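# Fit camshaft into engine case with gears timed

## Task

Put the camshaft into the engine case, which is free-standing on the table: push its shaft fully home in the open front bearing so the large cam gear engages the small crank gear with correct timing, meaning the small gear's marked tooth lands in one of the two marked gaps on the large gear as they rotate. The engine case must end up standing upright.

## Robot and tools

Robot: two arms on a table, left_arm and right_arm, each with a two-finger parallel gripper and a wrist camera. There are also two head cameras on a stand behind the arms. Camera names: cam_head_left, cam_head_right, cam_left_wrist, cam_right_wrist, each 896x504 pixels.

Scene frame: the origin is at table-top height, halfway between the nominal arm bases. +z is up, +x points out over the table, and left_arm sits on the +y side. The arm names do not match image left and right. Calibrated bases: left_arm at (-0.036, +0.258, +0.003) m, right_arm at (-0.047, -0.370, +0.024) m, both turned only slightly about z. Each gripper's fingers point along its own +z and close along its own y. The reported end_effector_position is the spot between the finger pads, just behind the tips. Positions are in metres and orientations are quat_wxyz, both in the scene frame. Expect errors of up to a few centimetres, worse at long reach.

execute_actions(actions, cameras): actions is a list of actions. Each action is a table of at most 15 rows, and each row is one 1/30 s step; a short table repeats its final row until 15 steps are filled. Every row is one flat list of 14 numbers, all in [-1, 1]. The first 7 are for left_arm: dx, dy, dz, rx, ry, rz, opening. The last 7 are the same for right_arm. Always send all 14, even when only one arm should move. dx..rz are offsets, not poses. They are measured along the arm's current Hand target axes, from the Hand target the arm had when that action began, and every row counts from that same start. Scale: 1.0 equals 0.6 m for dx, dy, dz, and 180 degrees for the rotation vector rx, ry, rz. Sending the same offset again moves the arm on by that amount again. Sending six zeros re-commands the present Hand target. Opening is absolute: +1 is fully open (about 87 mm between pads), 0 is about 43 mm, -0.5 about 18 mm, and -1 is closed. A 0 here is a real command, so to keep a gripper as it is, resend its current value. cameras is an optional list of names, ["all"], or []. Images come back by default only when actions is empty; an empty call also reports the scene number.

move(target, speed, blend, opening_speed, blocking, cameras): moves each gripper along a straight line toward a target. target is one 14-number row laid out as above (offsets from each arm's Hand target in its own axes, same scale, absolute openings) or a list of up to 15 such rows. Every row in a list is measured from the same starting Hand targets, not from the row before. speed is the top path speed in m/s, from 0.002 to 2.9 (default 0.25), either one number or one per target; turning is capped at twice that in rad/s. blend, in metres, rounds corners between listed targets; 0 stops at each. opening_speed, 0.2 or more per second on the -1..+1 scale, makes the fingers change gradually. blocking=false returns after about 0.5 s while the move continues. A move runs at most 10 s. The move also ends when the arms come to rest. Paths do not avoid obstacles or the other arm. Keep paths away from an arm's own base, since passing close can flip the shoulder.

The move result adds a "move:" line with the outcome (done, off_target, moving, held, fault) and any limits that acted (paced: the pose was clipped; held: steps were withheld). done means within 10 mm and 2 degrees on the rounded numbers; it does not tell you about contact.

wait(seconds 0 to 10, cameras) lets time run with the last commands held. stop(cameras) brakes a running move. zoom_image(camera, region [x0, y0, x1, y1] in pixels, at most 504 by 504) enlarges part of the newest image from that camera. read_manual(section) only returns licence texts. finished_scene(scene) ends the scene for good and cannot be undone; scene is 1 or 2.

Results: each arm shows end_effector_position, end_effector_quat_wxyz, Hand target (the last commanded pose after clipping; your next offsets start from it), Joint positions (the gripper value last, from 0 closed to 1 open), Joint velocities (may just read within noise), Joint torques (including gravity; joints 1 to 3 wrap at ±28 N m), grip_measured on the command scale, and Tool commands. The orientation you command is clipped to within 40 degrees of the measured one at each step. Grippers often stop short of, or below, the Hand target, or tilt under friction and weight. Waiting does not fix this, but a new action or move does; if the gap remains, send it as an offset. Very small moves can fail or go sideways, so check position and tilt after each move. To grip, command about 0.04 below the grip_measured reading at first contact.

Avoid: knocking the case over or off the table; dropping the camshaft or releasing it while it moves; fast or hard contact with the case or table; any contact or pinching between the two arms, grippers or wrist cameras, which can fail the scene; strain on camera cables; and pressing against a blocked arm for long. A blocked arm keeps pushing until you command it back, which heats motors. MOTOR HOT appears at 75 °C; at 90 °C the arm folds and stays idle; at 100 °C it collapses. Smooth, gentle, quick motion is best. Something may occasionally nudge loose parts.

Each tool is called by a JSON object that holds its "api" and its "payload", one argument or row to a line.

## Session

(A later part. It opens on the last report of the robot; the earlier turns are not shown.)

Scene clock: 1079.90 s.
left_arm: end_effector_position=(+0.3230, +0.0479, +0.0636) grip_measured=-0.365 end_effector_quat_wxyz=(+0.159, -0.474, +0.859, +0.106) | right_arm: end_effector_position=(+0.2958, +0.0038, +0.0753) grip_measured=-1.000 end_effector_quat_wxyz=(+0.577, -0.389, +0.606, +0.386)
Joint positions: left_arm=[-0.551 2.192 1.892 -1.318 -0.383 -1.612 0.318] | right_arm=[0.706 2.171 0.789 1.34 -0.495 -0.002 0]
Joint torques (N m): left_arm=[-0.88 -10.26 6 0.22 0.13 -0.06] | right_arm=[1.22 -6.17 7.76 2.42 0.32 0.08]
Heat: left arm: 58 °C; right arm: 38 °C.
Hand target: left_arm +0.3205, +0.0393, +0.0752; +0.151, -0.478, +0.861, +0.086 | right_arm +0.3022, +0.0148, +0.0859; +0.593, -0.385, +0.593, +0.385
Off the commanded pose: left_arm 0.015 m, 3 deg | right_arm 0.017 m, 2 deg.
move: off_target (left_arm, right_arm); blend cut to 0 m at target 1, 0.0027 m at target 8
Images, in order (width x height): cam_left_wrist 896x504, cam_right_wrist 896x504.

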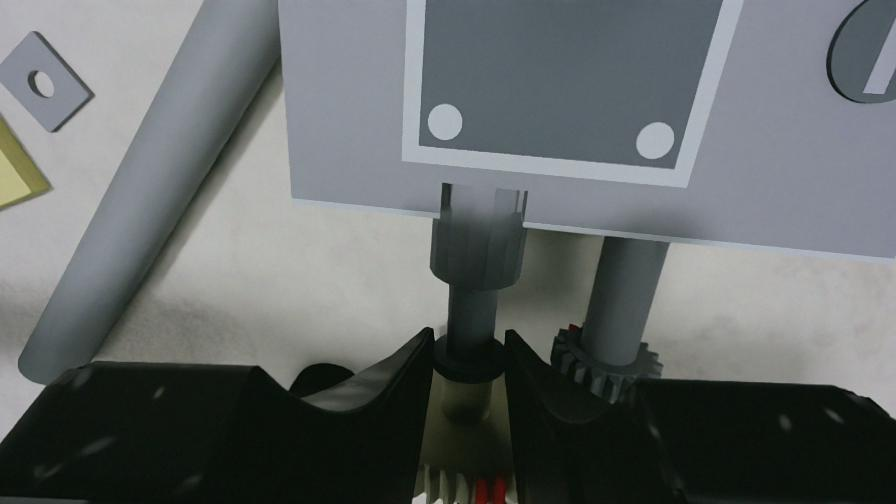

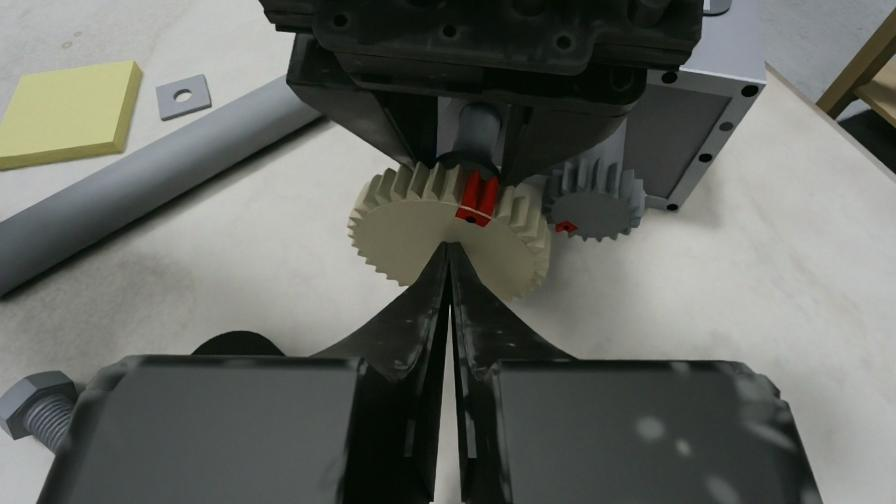

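{"api": "move", "payload": {
  "target": [
    [0.003,0,0.008,0,0,0,-0.4,0,0,0.002,0,0,0,-1],
    [0.006,0,0.016,0,0,0,-0.4,0,0,0.004,0,0,0,-1],
    [0.009,0,0.024,0,0,0,-0.4,0,0,0.006,0,0,0,-1],
    [0.012,0,0.032,0,0,0,-0.4,0,0,0.008,0,0,0,-1]
  ],
  "speed": 0.02,
  "blend": 0.003,
  "cameras": ["cam_left_wrist","cam_right_wrist"]
}}

{"api": "zoom_image", "payload": {
  "camera": "cam_left_wrist",
  "region": [420, 180, 540, 400]
}}

{"api": "zoom_image", "payload": {
  "camera": "cam_right_wrist",
  "region": [330, 30, 670, 310]
}}

Scene clock: 1107.57 s.
left_arm: end_effector_position=(+0.3235, +0.0507, +0.0591) grip_measured=-0.364 end_effector_quat_wxyz=(+0.167, -0.474, +0.858, +0.107) | right_arm: end_effector_position=(+0.2960, +0.0062, +0.0701) grip_measured=-1.000 end_effector_quat_wxyz=(+0.571, -0.390, +0.612, +0.385)
Joint positions: left_arm=[-0.551 2.182 1.856 -1.287 -0.398 -1.612 0.318] | right_arm=[0.711 2.18 0.801 1.321 -0.491 -0.002 0]
Joint torques (N m): left_arm=[-0.94 -8.84 3.33 0.67 0.28 -0.07] | right_arm=[1.31 -6.45 8.31 2.52 0.32 0.1]
Heat: left arm: 53 °C; right arm: 37 °C.
Hand target: left_arm +0.3203, +0.0392, +0.0546; +0.151, -0.478, +0.861, +0.086 | right_arm +0.3040, +0.0192, +0.0859; +0.593, -0.385, +0.593, +0.385
Off the commanded pose: left_arm 0.013 m, 3 deg | right_arm 0.022 m, 3 deg.
move: off_target (left_arm, right_arm); blend cut to 0 m at target 1, 0.0026 m at target 2, 0.0026 m at target 3
Images, in order (width x height): cam_left_wrist 896x504, cam_right_wrist 896x504.

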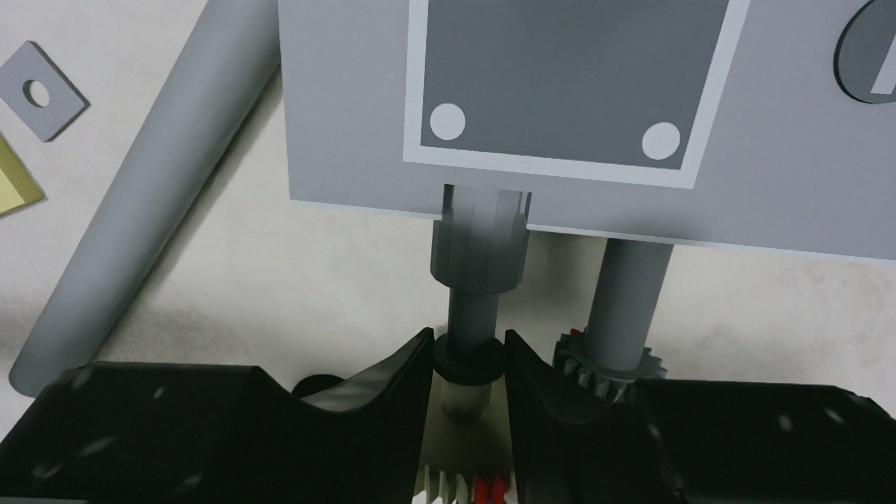

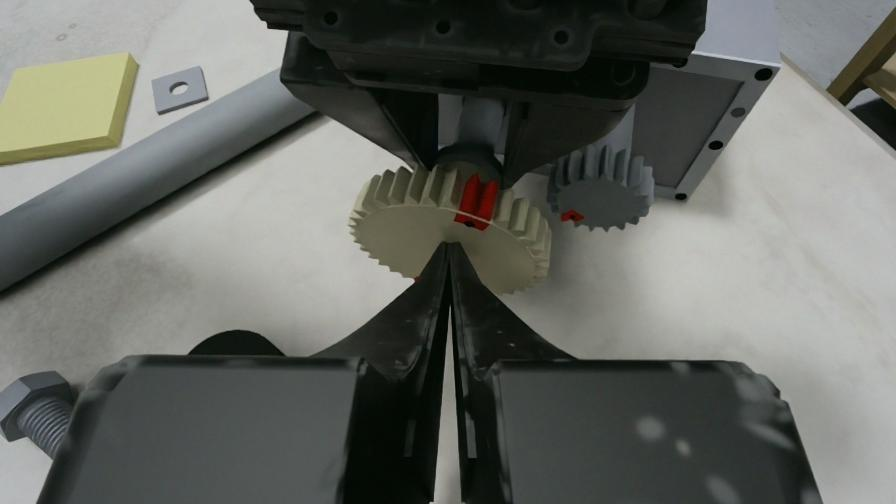

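Scaled by 2.291 from the camera's 896x504 image, which has a finer 1280x720 frame.

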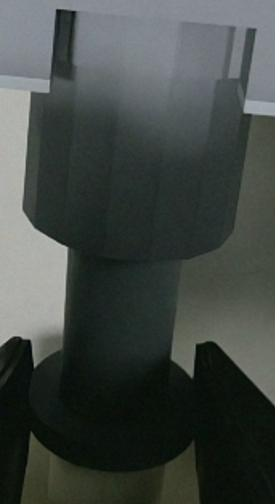

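Scaled by 1.482 from the camera's 896x504 image, which has a finer 1280x720 frame.

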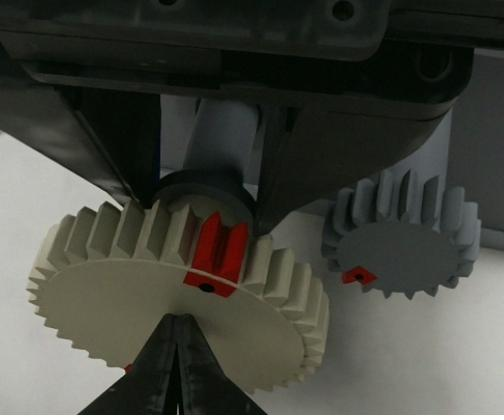

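{"api": "move", "payload": {
  "target": [
    [-0.017,0.006,0.0065,0,0,0,-0.1,0,0,0,0,0,0,-1],
    [-0.0915,0.006,-0.197,0,0,0,-0.1,0,0,0,0,0,0,-1],
    [-0.0445,0.2235,-0.186,0.423,-0.307,0.295,-0.1,0,0,0,0,0,0,-1],
    [0.004,0.2235,-0.053,0.423,-0.307,0.295,-0.1,0,0,0,0,0,0,-1]
  ],
  "speed": [0.05,0.15,0.25,0.15],
  "blend": [0,0.03,0.03,0],
  "cameras": ["cam_left_wrist","cam_right_wrist"]
}}

Scene clock: 1136.77 s.
left_arm: end_effector_position=(+0.1994, +0.0996, +0.0822) grip_measured=-0.100 end_effector_quat_wxyz=(+0.619, +0.199, +0.744, -0.155) | right_arm: end_effector_position=(+0.2963, +0.0083, +0.0702) grip_measured=-1.000 end_effector_quat_wxyz=(+0.571, -0.390, +0.612, +0.385)
Joint positions: left_arm=[-0.672 0.792 -0.009 0.611 -0.205 -0.023 0.45] | right_arm=[0.715 2.182 0.808 1.316 -0.487 -0.002 0]
Joint torques (N m): left_arm=[-0.38 0.34 5.18 2.32 0.08 -0.08] | right_arm=[0.91 -6.57 7.79 2.57 0.27 0.1]
Heat: left arm: 50 °C; right arm: 37 °C.
Hand target: left_arm +0.1998, +0.0987, +0.0843; +0.684, +0.183, +0.682, -0.183 | right_arm +0.3040, +0.0191, +0.0858; +0.593, -0.385, +0.593, +0.385
Off the commanded pose: left_arm 0.002 m, 11 deg | right_arm 0.021 m, 3 deg.
joint sent to its limit (left arm) — joint 3 (elbow), lower limit, where the elbow is as bent as it goes. The joint targets are off in orientation, not in position.
move: off_target (left_arm, right_arm)
Images, in order (width x height): cam_left_wrist 896x504, cam_right_wrist 896x504.

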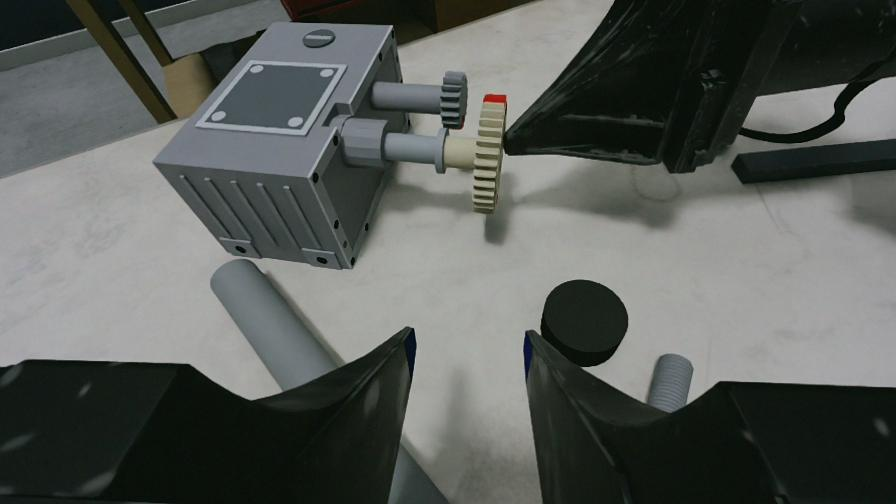

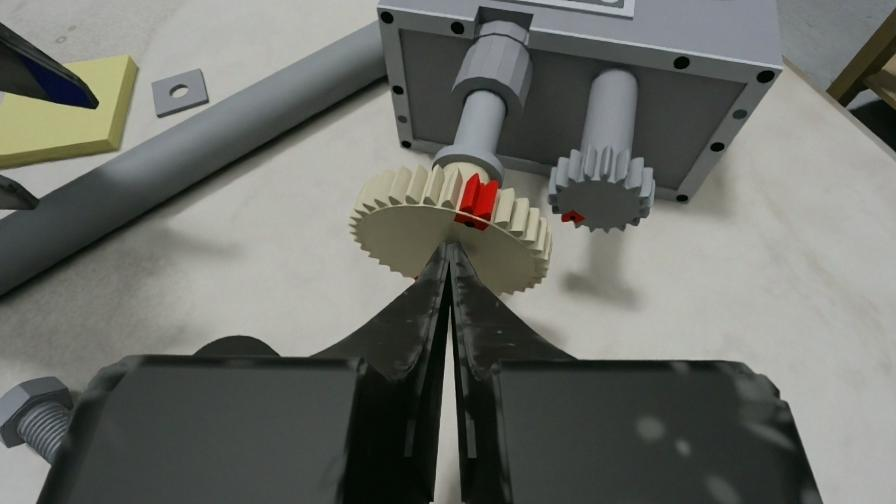

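{"api": "zoom_image", "payload": {
  "camera": "cam_left_wrist",
  "region": [320, 50, 540, 230]
}}

{"api": "zoom_image", "payload": {
  "camera": "cam_right_wrist",
  "region": [340, 0, 680, 310]
}}

Scaled by 2.291 from the camera's 896x504 image, which has a finer 1280x720 frame.

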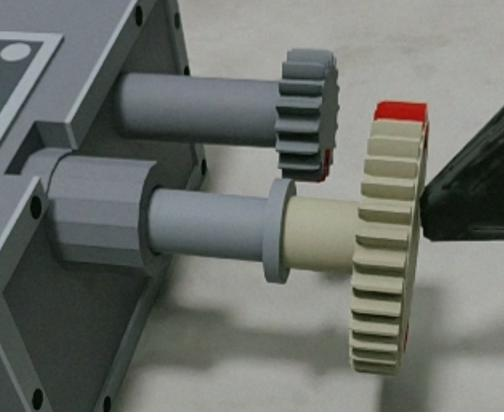

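Scaled by 1.482 from the camera's 896x504 image, which has a finer 1280x720 frame.

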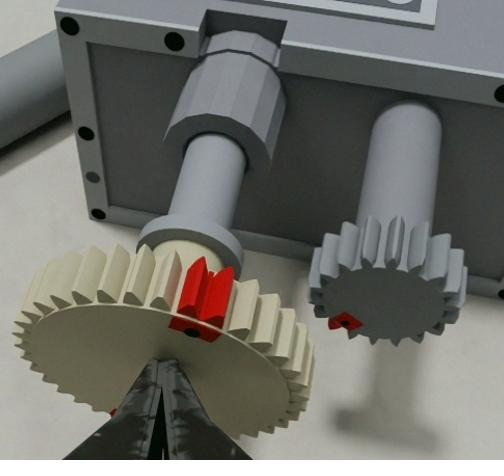

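{"api": "move", "payload": {
  "target": [0.022,-0.013,0.085,0,0,0,0.0,0,0,0,0,0,0,-1],
  "speed": 0.12,
  "cameras": ["cam_left_wrist"]
}}

Scene clock: 1168.17 s.
left_arm: end_effector_position=(+0.2336, +0.0711, +0.0561) grip_measured=+0.000 end_effector_quat_wxyz=(+0.637, +0.195, +0.727, -0.164) | right_arm: end_effector_position=(+0.2963, +0.0083, +0.0702) grip_measured=-1.000 end_effector_quat_wxyz=(+0.571, -0.390, +0.612, +0.385)
Joint positions: left_arm=[-0.663 1.659 0.027 1.495 -0.191 -0.015 0.5] | right_arm=[0.715 2.182 0.808 1.316 -0.487 -0.002 0]
Joint torques (N m): left_arm=[0.24 -2.25 3.4 2.66 0.21 0.02] | right_arm=[0.88 -6.68 7.72 2.57 0.27 0.1]
Heat: left arm: 43 °C; right arm: 38 °C.
Hand target: left_arm +0.2400, +0.0665, +0.0711; +0.683, +0.183, +0.683, -0.183 | right_arm +0.3040, +0.0191, +0.0858; +0.593, -0.385, +0.593, +0.385
Off the commanded pose: left_arm 0.017 m, 8 deg | right_arm 0.020 m, 3 deg.
joint sent to its limit (left arm) — joint 4 (wrist pitch), upper limit. The joint targets are off in orientation, not in position.
move: off_target (left_arm, right_arm)
Images, in order (width x height): cam_left_wrist 896x504.

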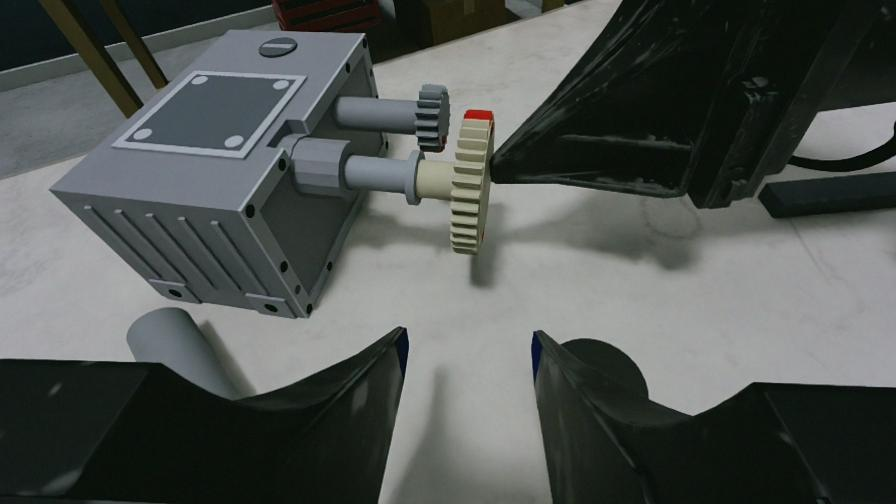

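{"api": "move", "payload": {
  "target": [0.006,0,0.07,0,0,0,0.0,0,0,0,0,0,0,-1],
  "speed": 0.1,
  "cameras": ["cam_left_wrist","cam_right_wrist"]
}}

Scene clock: 1176.43 s.
left_arm: end_effector_position=(+0.2700, +0.0498, +0.0528) grip_measured=+0.000 end_effector_quat_wxyz=(+0.641, +0.193, +0.724, -0.165) | right_arm: end_effector_position=(+0.2963, +0.0083, +0.0702) grip_measured=-1.000 end_effector_quat_wxyz=(+0.571, -0.390, +0.612, +0.385)
Joint positions: left_arm=[-0.627 1.806 0.185 1.495 -0.156 -0.011 0.5] | right_arm=[0.715 2.182 0.808 1.316 -0.487 -0.002 0]
Joint torques (N m): left_arm=[0.18 -3.25 3.47 2.66 0.16 0.02] | right_arm=[0.95 -6.58 7.76 2.58 0.28 0.07]
Heat: left arm: 42 °C; right arm: 38 °C.
Hand target: left_arm +0.2764, +0.0455, +0.0675; +0.683, +0.183, +0.683, -0.182 | right_arm +0.3040, +0.0191, +0.0858; +0.593, -0.385, +0.593, +0.385
Off the commanded pose: left_arm 0.017 m, 7 deg | right_arm 0.020 m, 3 deg.
joint sent to its limit (left arm) — joint 4 (wrist pitch), upper limit. The joint targets are off in orientation, not in position.
move: off_target (left_arm, right_arm)
Images, in order (width x height): cam_left_wrist 896x504, cam_right_wrist 896x504.

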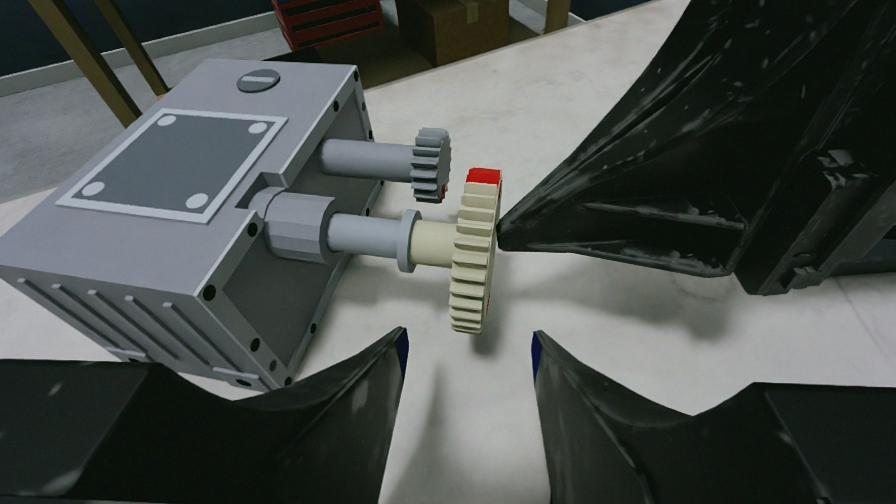

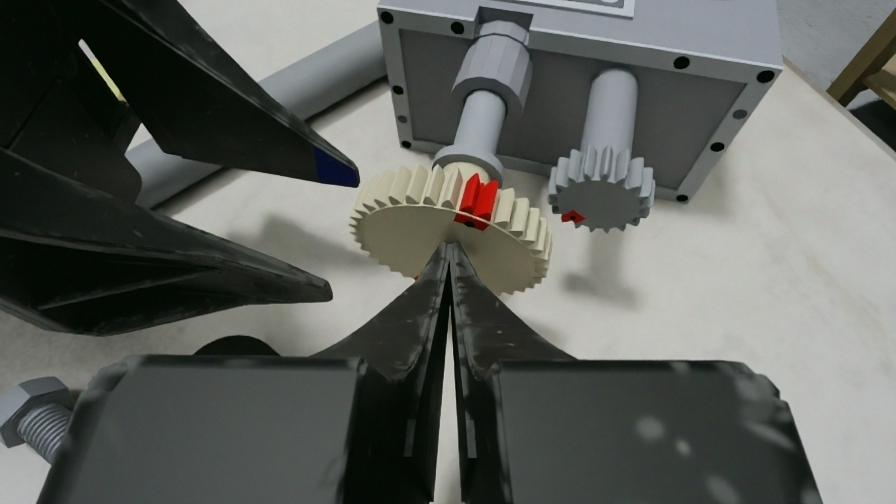

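{"api": "move", "payload": {
  "target": [-0.018,0,0.025,0,0,0,0.0,0,0,0,0,0,0,-1],
  "speed": 0.06,
  "cameras": ["cam_left_wrist","cam_right_wrist"]
}}

Scene clock: 1184.33 s.
left_arm: end_effector_position=(+0.2830, +0.0419, +0.0630) grip_measured=+0.000 end_effector_quat_wxyz=(+0.654, +0.191, +0.712, -0.170) | right_arm: end_effector_position=(+0.2963, +0.0083, +0.0702) grip_measured=-1.000 end_effector_quat_wxyz=(+0.571, -0.390, +0.612, +0.385)
Joint positions: left_arm=[-0.617 1.818 0.235 1.495 -0.145 -0.006 0.5] | right_arm=[0.715 2.182 0.808 1.316 -0.487 -0.002 0]
Joint torques (N m): left_arm=[0.17 -3.49 3.73 2.66 0.18 0.04] | right_arm=[0.85 -6.64 7.76 2.59 0.27 0.07]
Heat: left arm: 41 °C; right arm: 38 °C.
Hand target: left_arm +0.2893, +0.0380, +0.0783; +0.683, +0.183, +0.683, -0.183 | right_arm +0.3040, +0.0191, +0.0858; +0.593, -0.385, +0.593, +0.385
Off the commanded pose: left_arm 0.017 m, 5 deg | right_arm 0.020 m, 3 deg.
joint sent to its limit (left arm) — joint 4 (wrist pitch), upper limit. The joint targets still meet the commanded pose.
move: off_target (left_arm, right_arm)
Images, in order (width x height): cam_left_wrist 896x504, cam_right_wrist 896x504.

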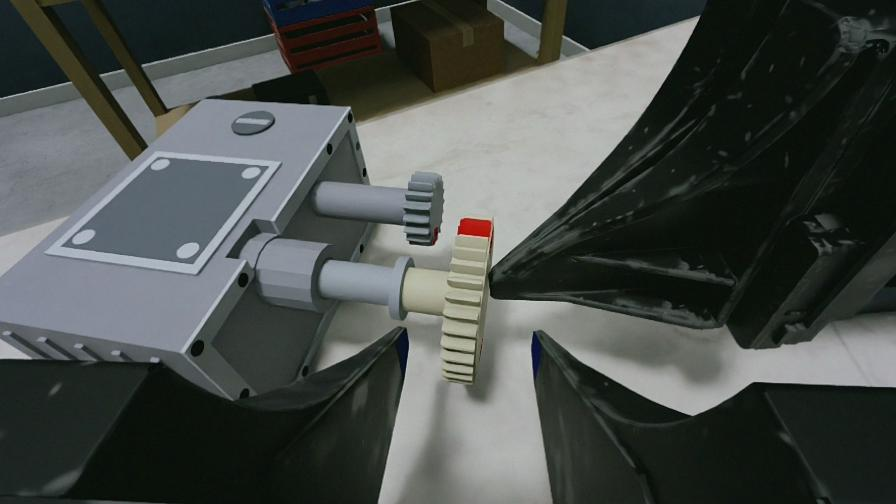

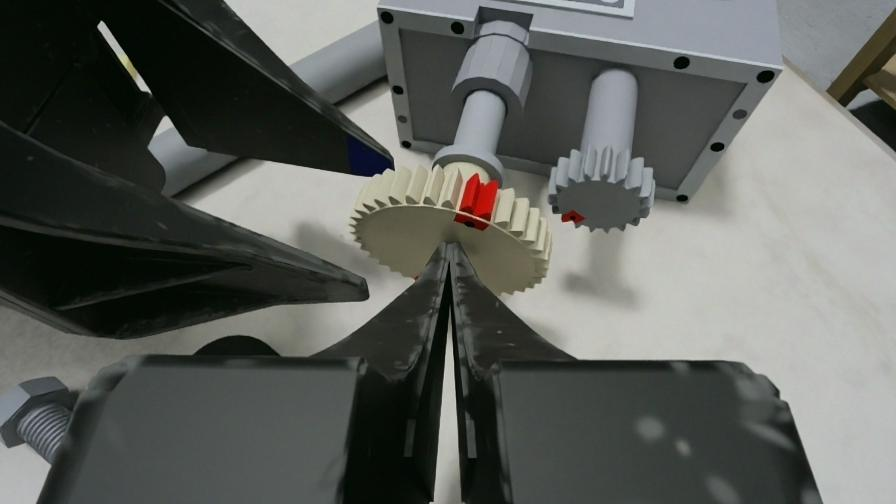

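{"api": "move", "payload": {
  "target": [
    [-0.009,0,0.004,0,0,0,0.0,0,0,-0.05,0,0,0,-1],
    [-0.009,0,0.004,0,0,0,-0.75,0,0,-0.05,0,0,0,-1]
  ],
  "speed": 0.06,
  "opening_speed": 0.5,
  "cameras": ["cam_left_wrist","cam_right_wrist"]
}}

{"api": "zoom_image", "payload": {
  "camera": "cam_left_wrist",
  "region": [230, 140, 540, 400]
}}

{"api": "zoom_image", "payload": {
  "camera": "cam_right_wrist",
  "region": [340, 0, 680, 250]
}}

Scene clock: 1195.77 s.
left_arm: end_effector_position=(+0.2856, +0.0406, +0.0658) grip_measured=-0.643 end_effector_quat_wxyz=(+0.657, +0.192, +0.709, -0.170) | right_arm: end_effector_position=(+0.2888, -0.0066, +0.0644) grip_measured=-1.000 end_effector_quat_wxyz=(+0.570, -0.388, +0.615, +0.383)
Joint positions: left_arm=[-0.614 1.818 0.244 1.495 -0.14 0 0.179] | right_arm=[0.697 2.174 0.741 1.369 -0.499 -0.002 0]
Joint torques (N m): left_arm=[0.06 -4.14 3.6 2.64 0.19 -0.01] | right_arm=[-0.77 -9.18 3.07 2.75 0.04 0.08]
Heat: left arm: 40 °C; right arm: 38 °C.
Hand target: left_arm +0.2915, +0.0368, +0.0837; +0.684, +0.183, +0.683, -0.182 | right_arm +0.2919, -0.0083, +0.0859; +0.593, -0.385, +0.593, +0.385
Off the commanded pose: left_arm 0.019 m, 5 deg | right_arm 0.022 m, 4 deg.
joint sent to its limit (left arm) — joint 4 (wrist pitch), upper limit. The joint targets still meet the commanded pose.
move: off_target (left_arm, right_arm); target 2's new opening was sent with left_arm's hand 0.020 m and 5 deg from that target
Images, in order (width x height): cam_left_wrist 896x504, cam_right_wrist 896x504.

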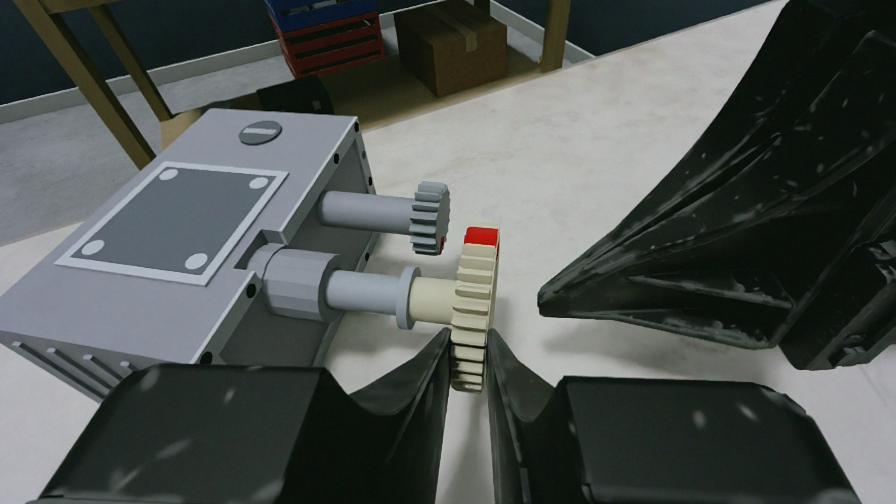

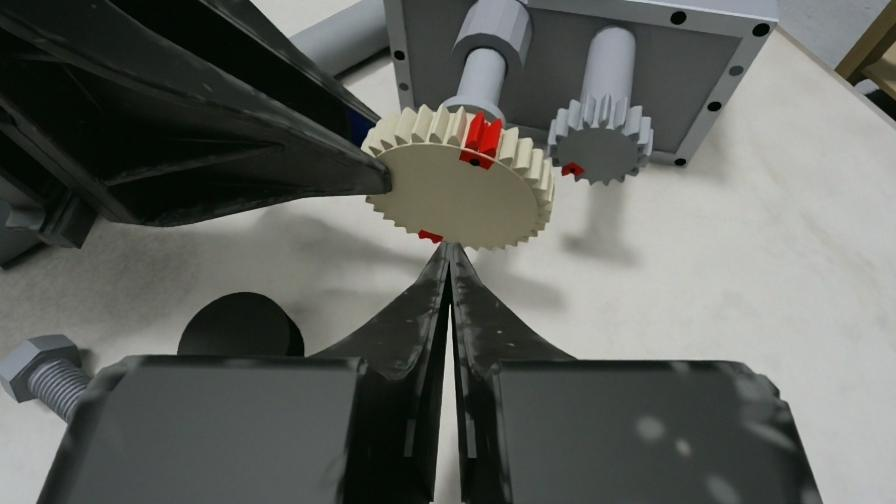

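Scaled by 1.626 from the camera's 896x504 image, which has a finer 1280x720 frame.

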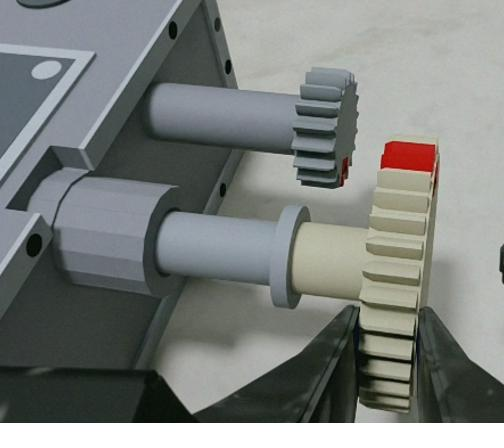

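Scaled by 1.482 from the camera's 896x504 image, which has a finer 1280x720 frame.

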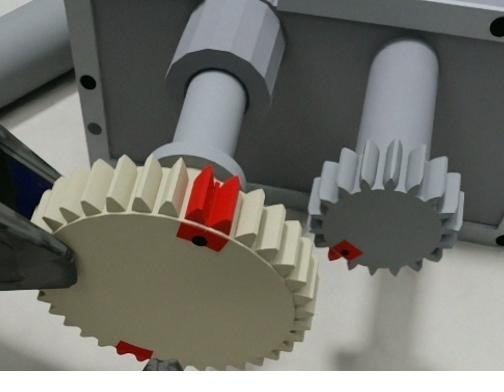

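{"api": "move", "payload": {
  "target": [0,0.025,0,0,0,0,-0.75,0,0,0,0,0,0,-1],
  "speed": 0.04,
  "cameras": ["cam_left_wrist","cam_right_wrist"]
}}

{"api": "zoom_image", "payload": {
  "camera": "cam_left_wrist",
  "region": [230, 140, 540, 400]
}}

{"api": "zoom_image", "payload": {
  "camera": "cam_right_wrist",
  "region": [340, 0, 680, 250]
}}

Scene clock: 1204.83 s.
left_arm: end_effector_position=(+0.2885, +0.0435, +0.0657) grip_measured=-0.651 end_effector_quat_wxyz=(+0.652, +0.205, +0.705, -0.187) | right_arm: end_effector_position=(+0.2888, -0.0066, +0.0644) grip_measured=-1.000 end_effector_quat_wxyz=(+0.570, -0.388, +0.615, +0.383)
Joint positions: left_arm=[-0.559 1.818 0.244 1.495 -0.039 0.001 0.174] | right_arm=[0.697 2.174 0.741 1.369 -0.499 -0.002 0]
Joint torques (N m): left_arm=[1.03 -4.46 3.18 2.65 -0.15 -0.02] | right_arm=[-0.75 -9.17 3.08 2.75 0.02 0.06]
Heat: left arm: 40 °C; right arm: 38 °C.
Hand target: left_arm +0.2989, +0.0497, +0.0837; +0.683, +0.183, +0.683, -0.183 | right_arm +0.2919, -0.0083, +0.0859; +0.593, -0.385, +0.593, +0.385
Off the commanded pose: left_arm 0.022 m, 5 deg | right_arm 0.022 m, 4 deg.
joint sent to its limit (left arm) — joint 4 (wrist pitch), upper limit. The joint targets still meet the commanded pose.
move: off_target (left_arm, right_arm)
Images, in order (width x height): cam_left_wrist 896x504, cam_right_wrist 896x504.

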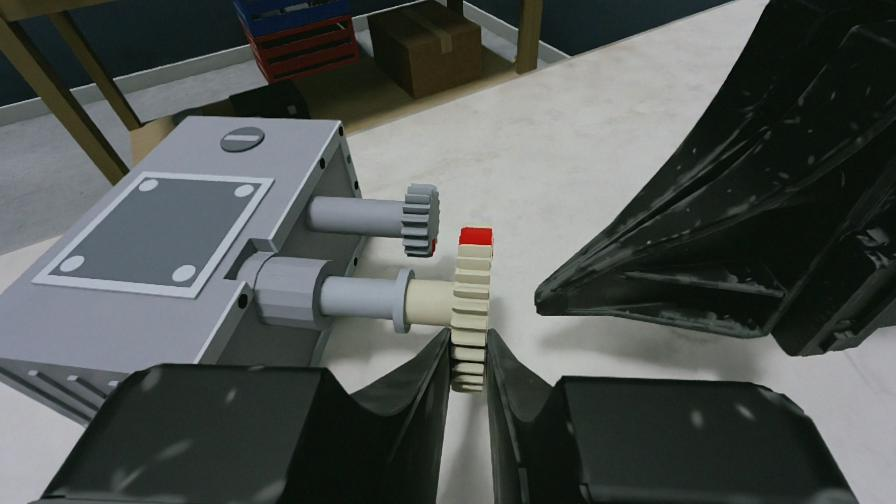

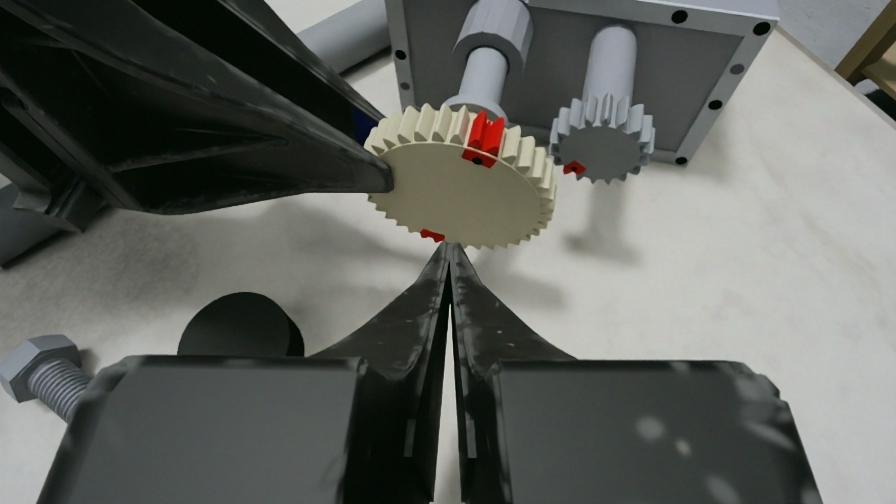

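Scaled by 1.626 from the camera's 896x504 image, which has a finer 1280x720 frame.

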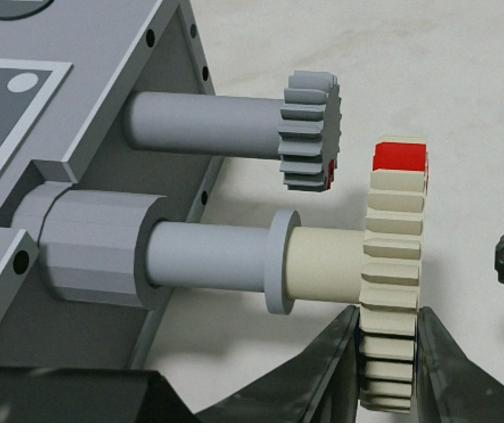

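Scaled by 1.482 from the camera's 896x504 image, which has a finer 1280x720 frame.

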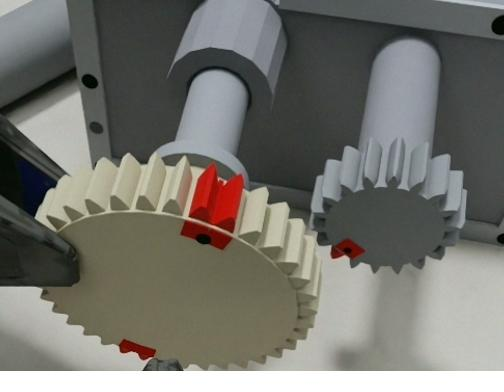

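{"api": "move", "payload": {
  "target": [
    [0,0.008,0.012,0,0,0,-0.75,0,0,0,0,0,0,-1],
    [-0.012,0.01,0.006,0,0,0,-0.75,0,0,0,0,0,0,-1],
    [0,0.012,-0.012,0,0,0,-0.75,0,0,0,0,0,0,-1],
    [0.012,0.014,0.006,0,0,0,-0.75,0,0,0,0,0,0,-1],
    [0,0.016,0.014,0,0,0,-0.75,0,0,0,0,0,0,-1],
    [-0.014,0.018,0.0,0,0,0,-0.75,0,0,0,0,0,0,-1],
    [0,0.02,0.0,0,0,0,-0.75,0,0,0,0,0,0,-1]
  ],
  "speed": 0.04,
  "blend": 0.003,
  "cameras": ["cam_left_wrist","cam_right_wrist"]
}}

{"api": "zoom_image", "payload": {
  "camera": "cam_left_wrist",
  "region": [230, 140, 540, 400]
}}

{"api": "zoom_image", "payload": {
  "camera": "cam_right_wrist",
  "region": [440, 0, 560, 130]
}}

Scene clock: 1224.83 s.
left_arm: end_effector_position=(+0.2962, +0.0512, +0.0682) grip_measured=-0.652 end_effector_quat_wxyz=(+0.654, +0.204, +0.703, -0.193) | right_arm: end_effector_position=(+0.2888, -0.0066, +0.0644) grip_measured=-1.000 end_effector_quat_wxyz=(+0.570, -0.388, +0.615, +0.383)
Joint positions: left_arm=[-0.504 1.817 0.252 1.493 0.022 -0.002 0.174] | right_arm=[0.697 2.174 0.741 1.369 -0.499 -0.002 0]
Joint torques (N m): left_arm=[0.95 -4.42 2.52 2.67 -0.18 0.02] | right_arm=[-0.77 -9.14 3.07 2.73 0.05 0.09]
Heat: left arm: 39 °C; right arm: 39 °C.
Hand target: left_arm +0.3049, +0.0601, +0.0838; +0.683, +0.183, +0.683, -0.183 | right_arm +0.2919, -0.0083, +0.0859; +0.593, -0.385, +0.593, +0.385
Off the commanded pose: left_arm 0.020 m, 5 deg | right_arm 0.022 m, 4 deg.
joint sent to its limit (left arm) — joint 4 (wrist pitch), upper limit. The joint targets still meet the commanded pose.
move: off_target (left_arm, right_arm)
Images, in order (width x height): cam_left_wrist 896x504, cam_right_wrist 896x504.

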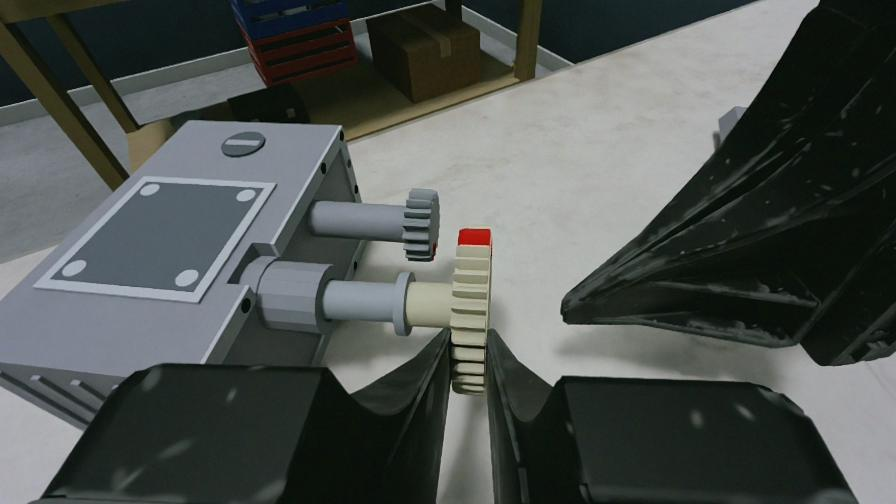

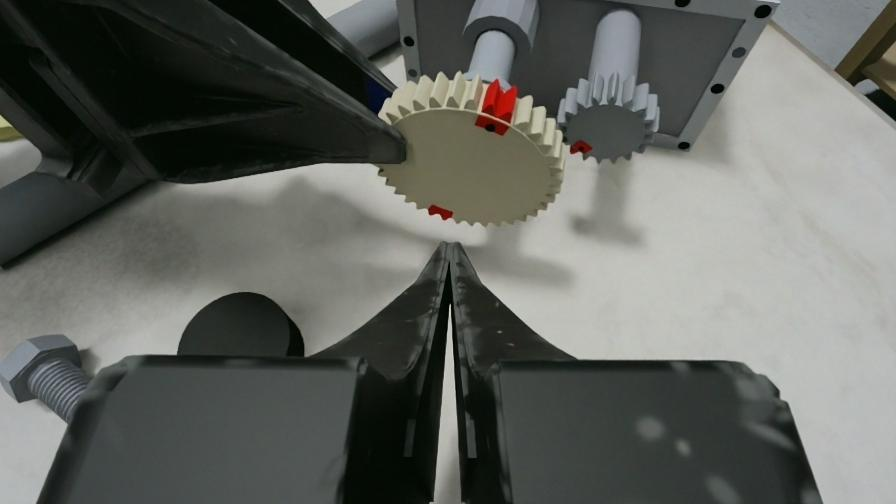

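Scaled by 1.626 from the camera's 896x504 image, which has a finer 1280x720 frame.

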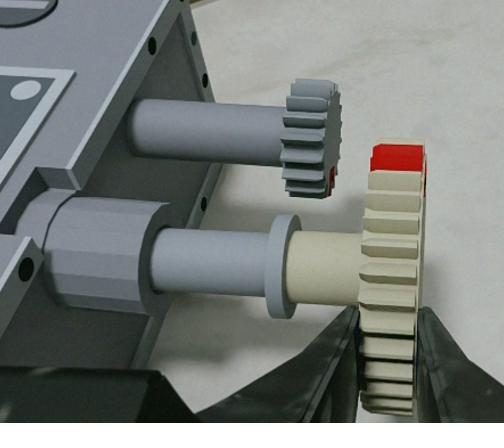

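Scaled by 3.877 from the camera's 896x504 image, which has a finer 1280x720 frame.

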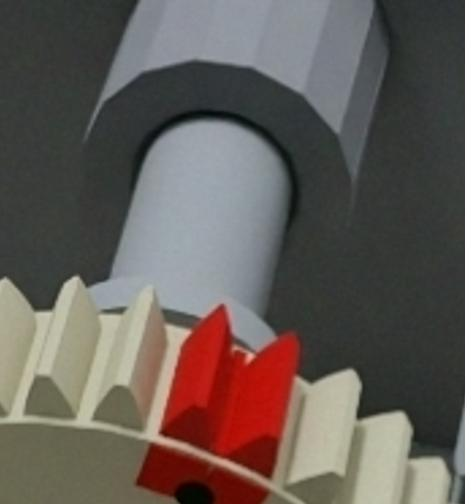

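{"api": "move", "payload": {
  "target": [0,0,0,0,0,0,-0.75,0.0,-0.012,0.05,0,0,0,-1],
  "speed": 0.08,
  "cameras": ["cam_left_wrist","cam_right_wrist"]
}}

Scene clock: 1243.57 s.
left_arm: end_effector_position=(+0.2963, +0.0513, +0.0682) grip_measured=-0.652 end_effector_quat_wxyz=(+0.654, +0.204, +0.703, -0.192) | right_arm: end_effector_position=(+0.3076, +0.0098, +0.0799) grip_measured=-1.000 end_effector_quat_wxyz=(+0.585, -0.387, +0.601, +0.384)
Joint positions: left_arm=[-0.503 1.817 0.252 1.493 0.022 -0.002 0.174] | right_arm=[0.702 2.19 0.841 1.326 -0.494 -0.002 0]
Joint torques (N m): left_arm=[0.95 -4.41 2.5 2.67 -0.21 0.01] | right_arm=[0.68 -6.72 6.45 2.37 0.18 0.09]
Heat: left arm: 38 °C; right arm: 39 °C.
Hand target: left_arm +0.3050, +0.0602, +0.0838; +0.684, +0.183, +0.683, -0.183 | right_arm +0.3106, +0.0163, +0.0860; +0.593, -0.385, +0.593, +0.385
Off the commanded pose: left_arm 0.020 m, 5 deg | right_arm 0.009 m, 1 deg.
joint sent to its limit (left arm) — joint 4 (wrist pitch), upper limit. The joint targets still meet the commanded pose.
move: off_target (left_arm)
Images, in order (width x height): cam_left_wrist 896x504, cam_right_wrist 896x504.

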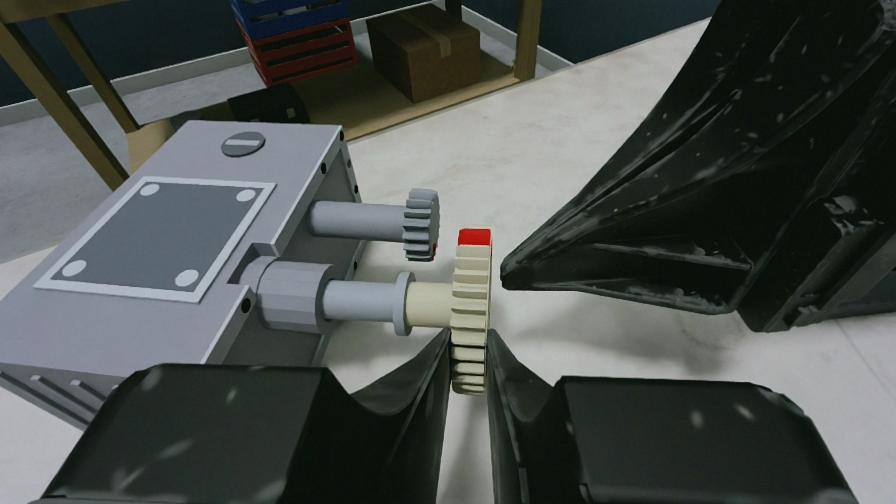

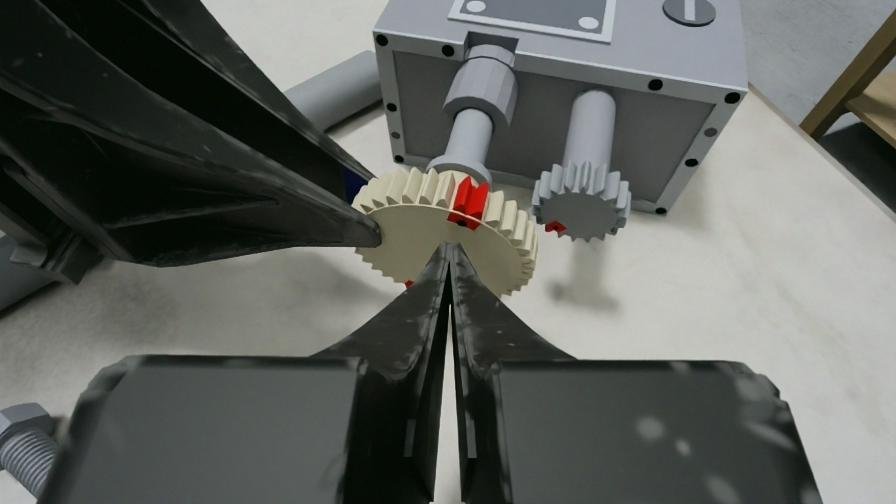

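{"api": "move", "payload": {
  "target": [
    [0,0,0,0,0,0,-0.75,0.02,0,0.0,0,0,0,-1],
    [0,0,0,0,0,0,-0.75,0.02,0,0.018,0,0,0,-1]
  ],
  "speed": 0.06,
  "cameras": ["cam_left_wrist","cam_right_wrist"]
}}

{"api": "zoom_image", "payload": {
  "camera": "cam_left_wrist",
  "region": [300, 180, 540, 400]
}}

Scene clock: 1251.63 s.
left_arm: end_effector_position=(+0.2978, +0.0542, +0.0681) grip_measured=-0.652 end_effector_quat_wxyz=(+0.654, +0.201, +0.704, -0.189) | right_arm: end_effector_position=(+0.3110, +0.0167, +0.0634) grip_measured=-1.000 end_effector_quat_wxyz=(+0.579, -0.387, +0.607, +0.383)
Joint positions: left_arm=[-0.495 1.817 0.251 1.494 0.021 -0.002 0.174] | right_arm=[0.712 2.252 0.879 1.331 -0.483 -0.002 0]
Joint torques (N m): left_arm=[0.35 -4.41 2.58 2.67 -0.19 0.01] | right_arm=[0.87 -6.93 7.06 2.47 0.2 0.09]
Heat: left arm: 37 °C; right arm: 39 °C.
Hand target: left_arm +0.3049, +0.0602, +0.0838; +0.683, +0.183, +0.683, -0.183 | right_arm +0.3151, +0.0260, +0.0738; +0.593, -0.385, +0.593, +0.385
Off the commanded pose: left_arm 0.018 m, 5 deg | right_arm 0.015 m, 2 deg.
joint sent to its limit (left arm) — joint 4 (wrist pitch), upper limit. The joint targets still meet the commanded pose.
move: off_target (left_arm, right_arm)
Images, in order (width x height): cam_left_wrist 896x504, cam_right_wrist 896x504.

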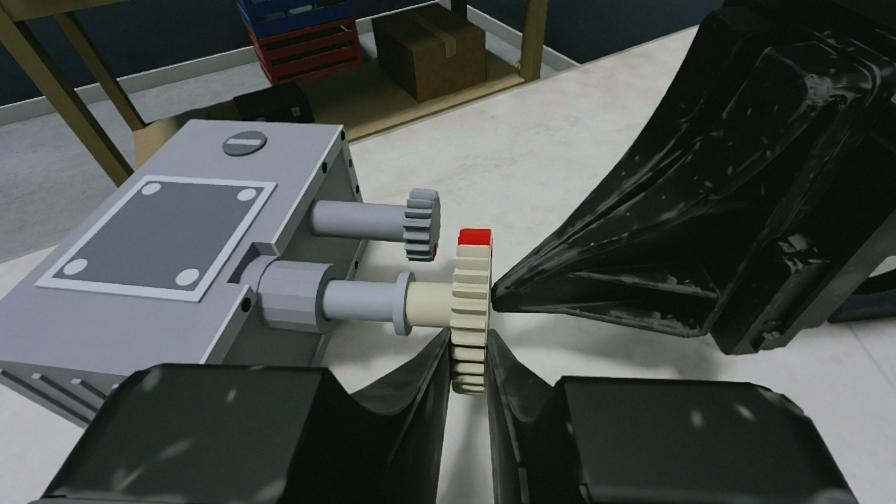

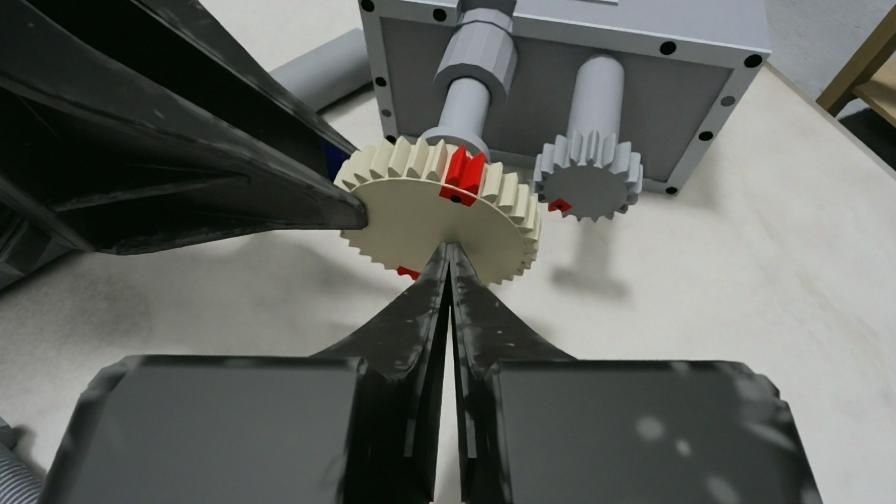

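Scaled by 2.100 from the camera's 896x504 image, which has a finer 1280x720 frame.

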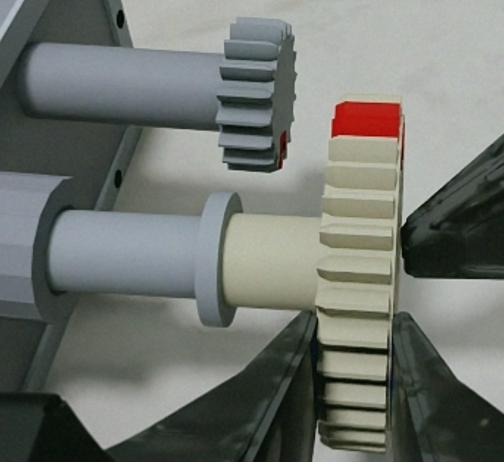

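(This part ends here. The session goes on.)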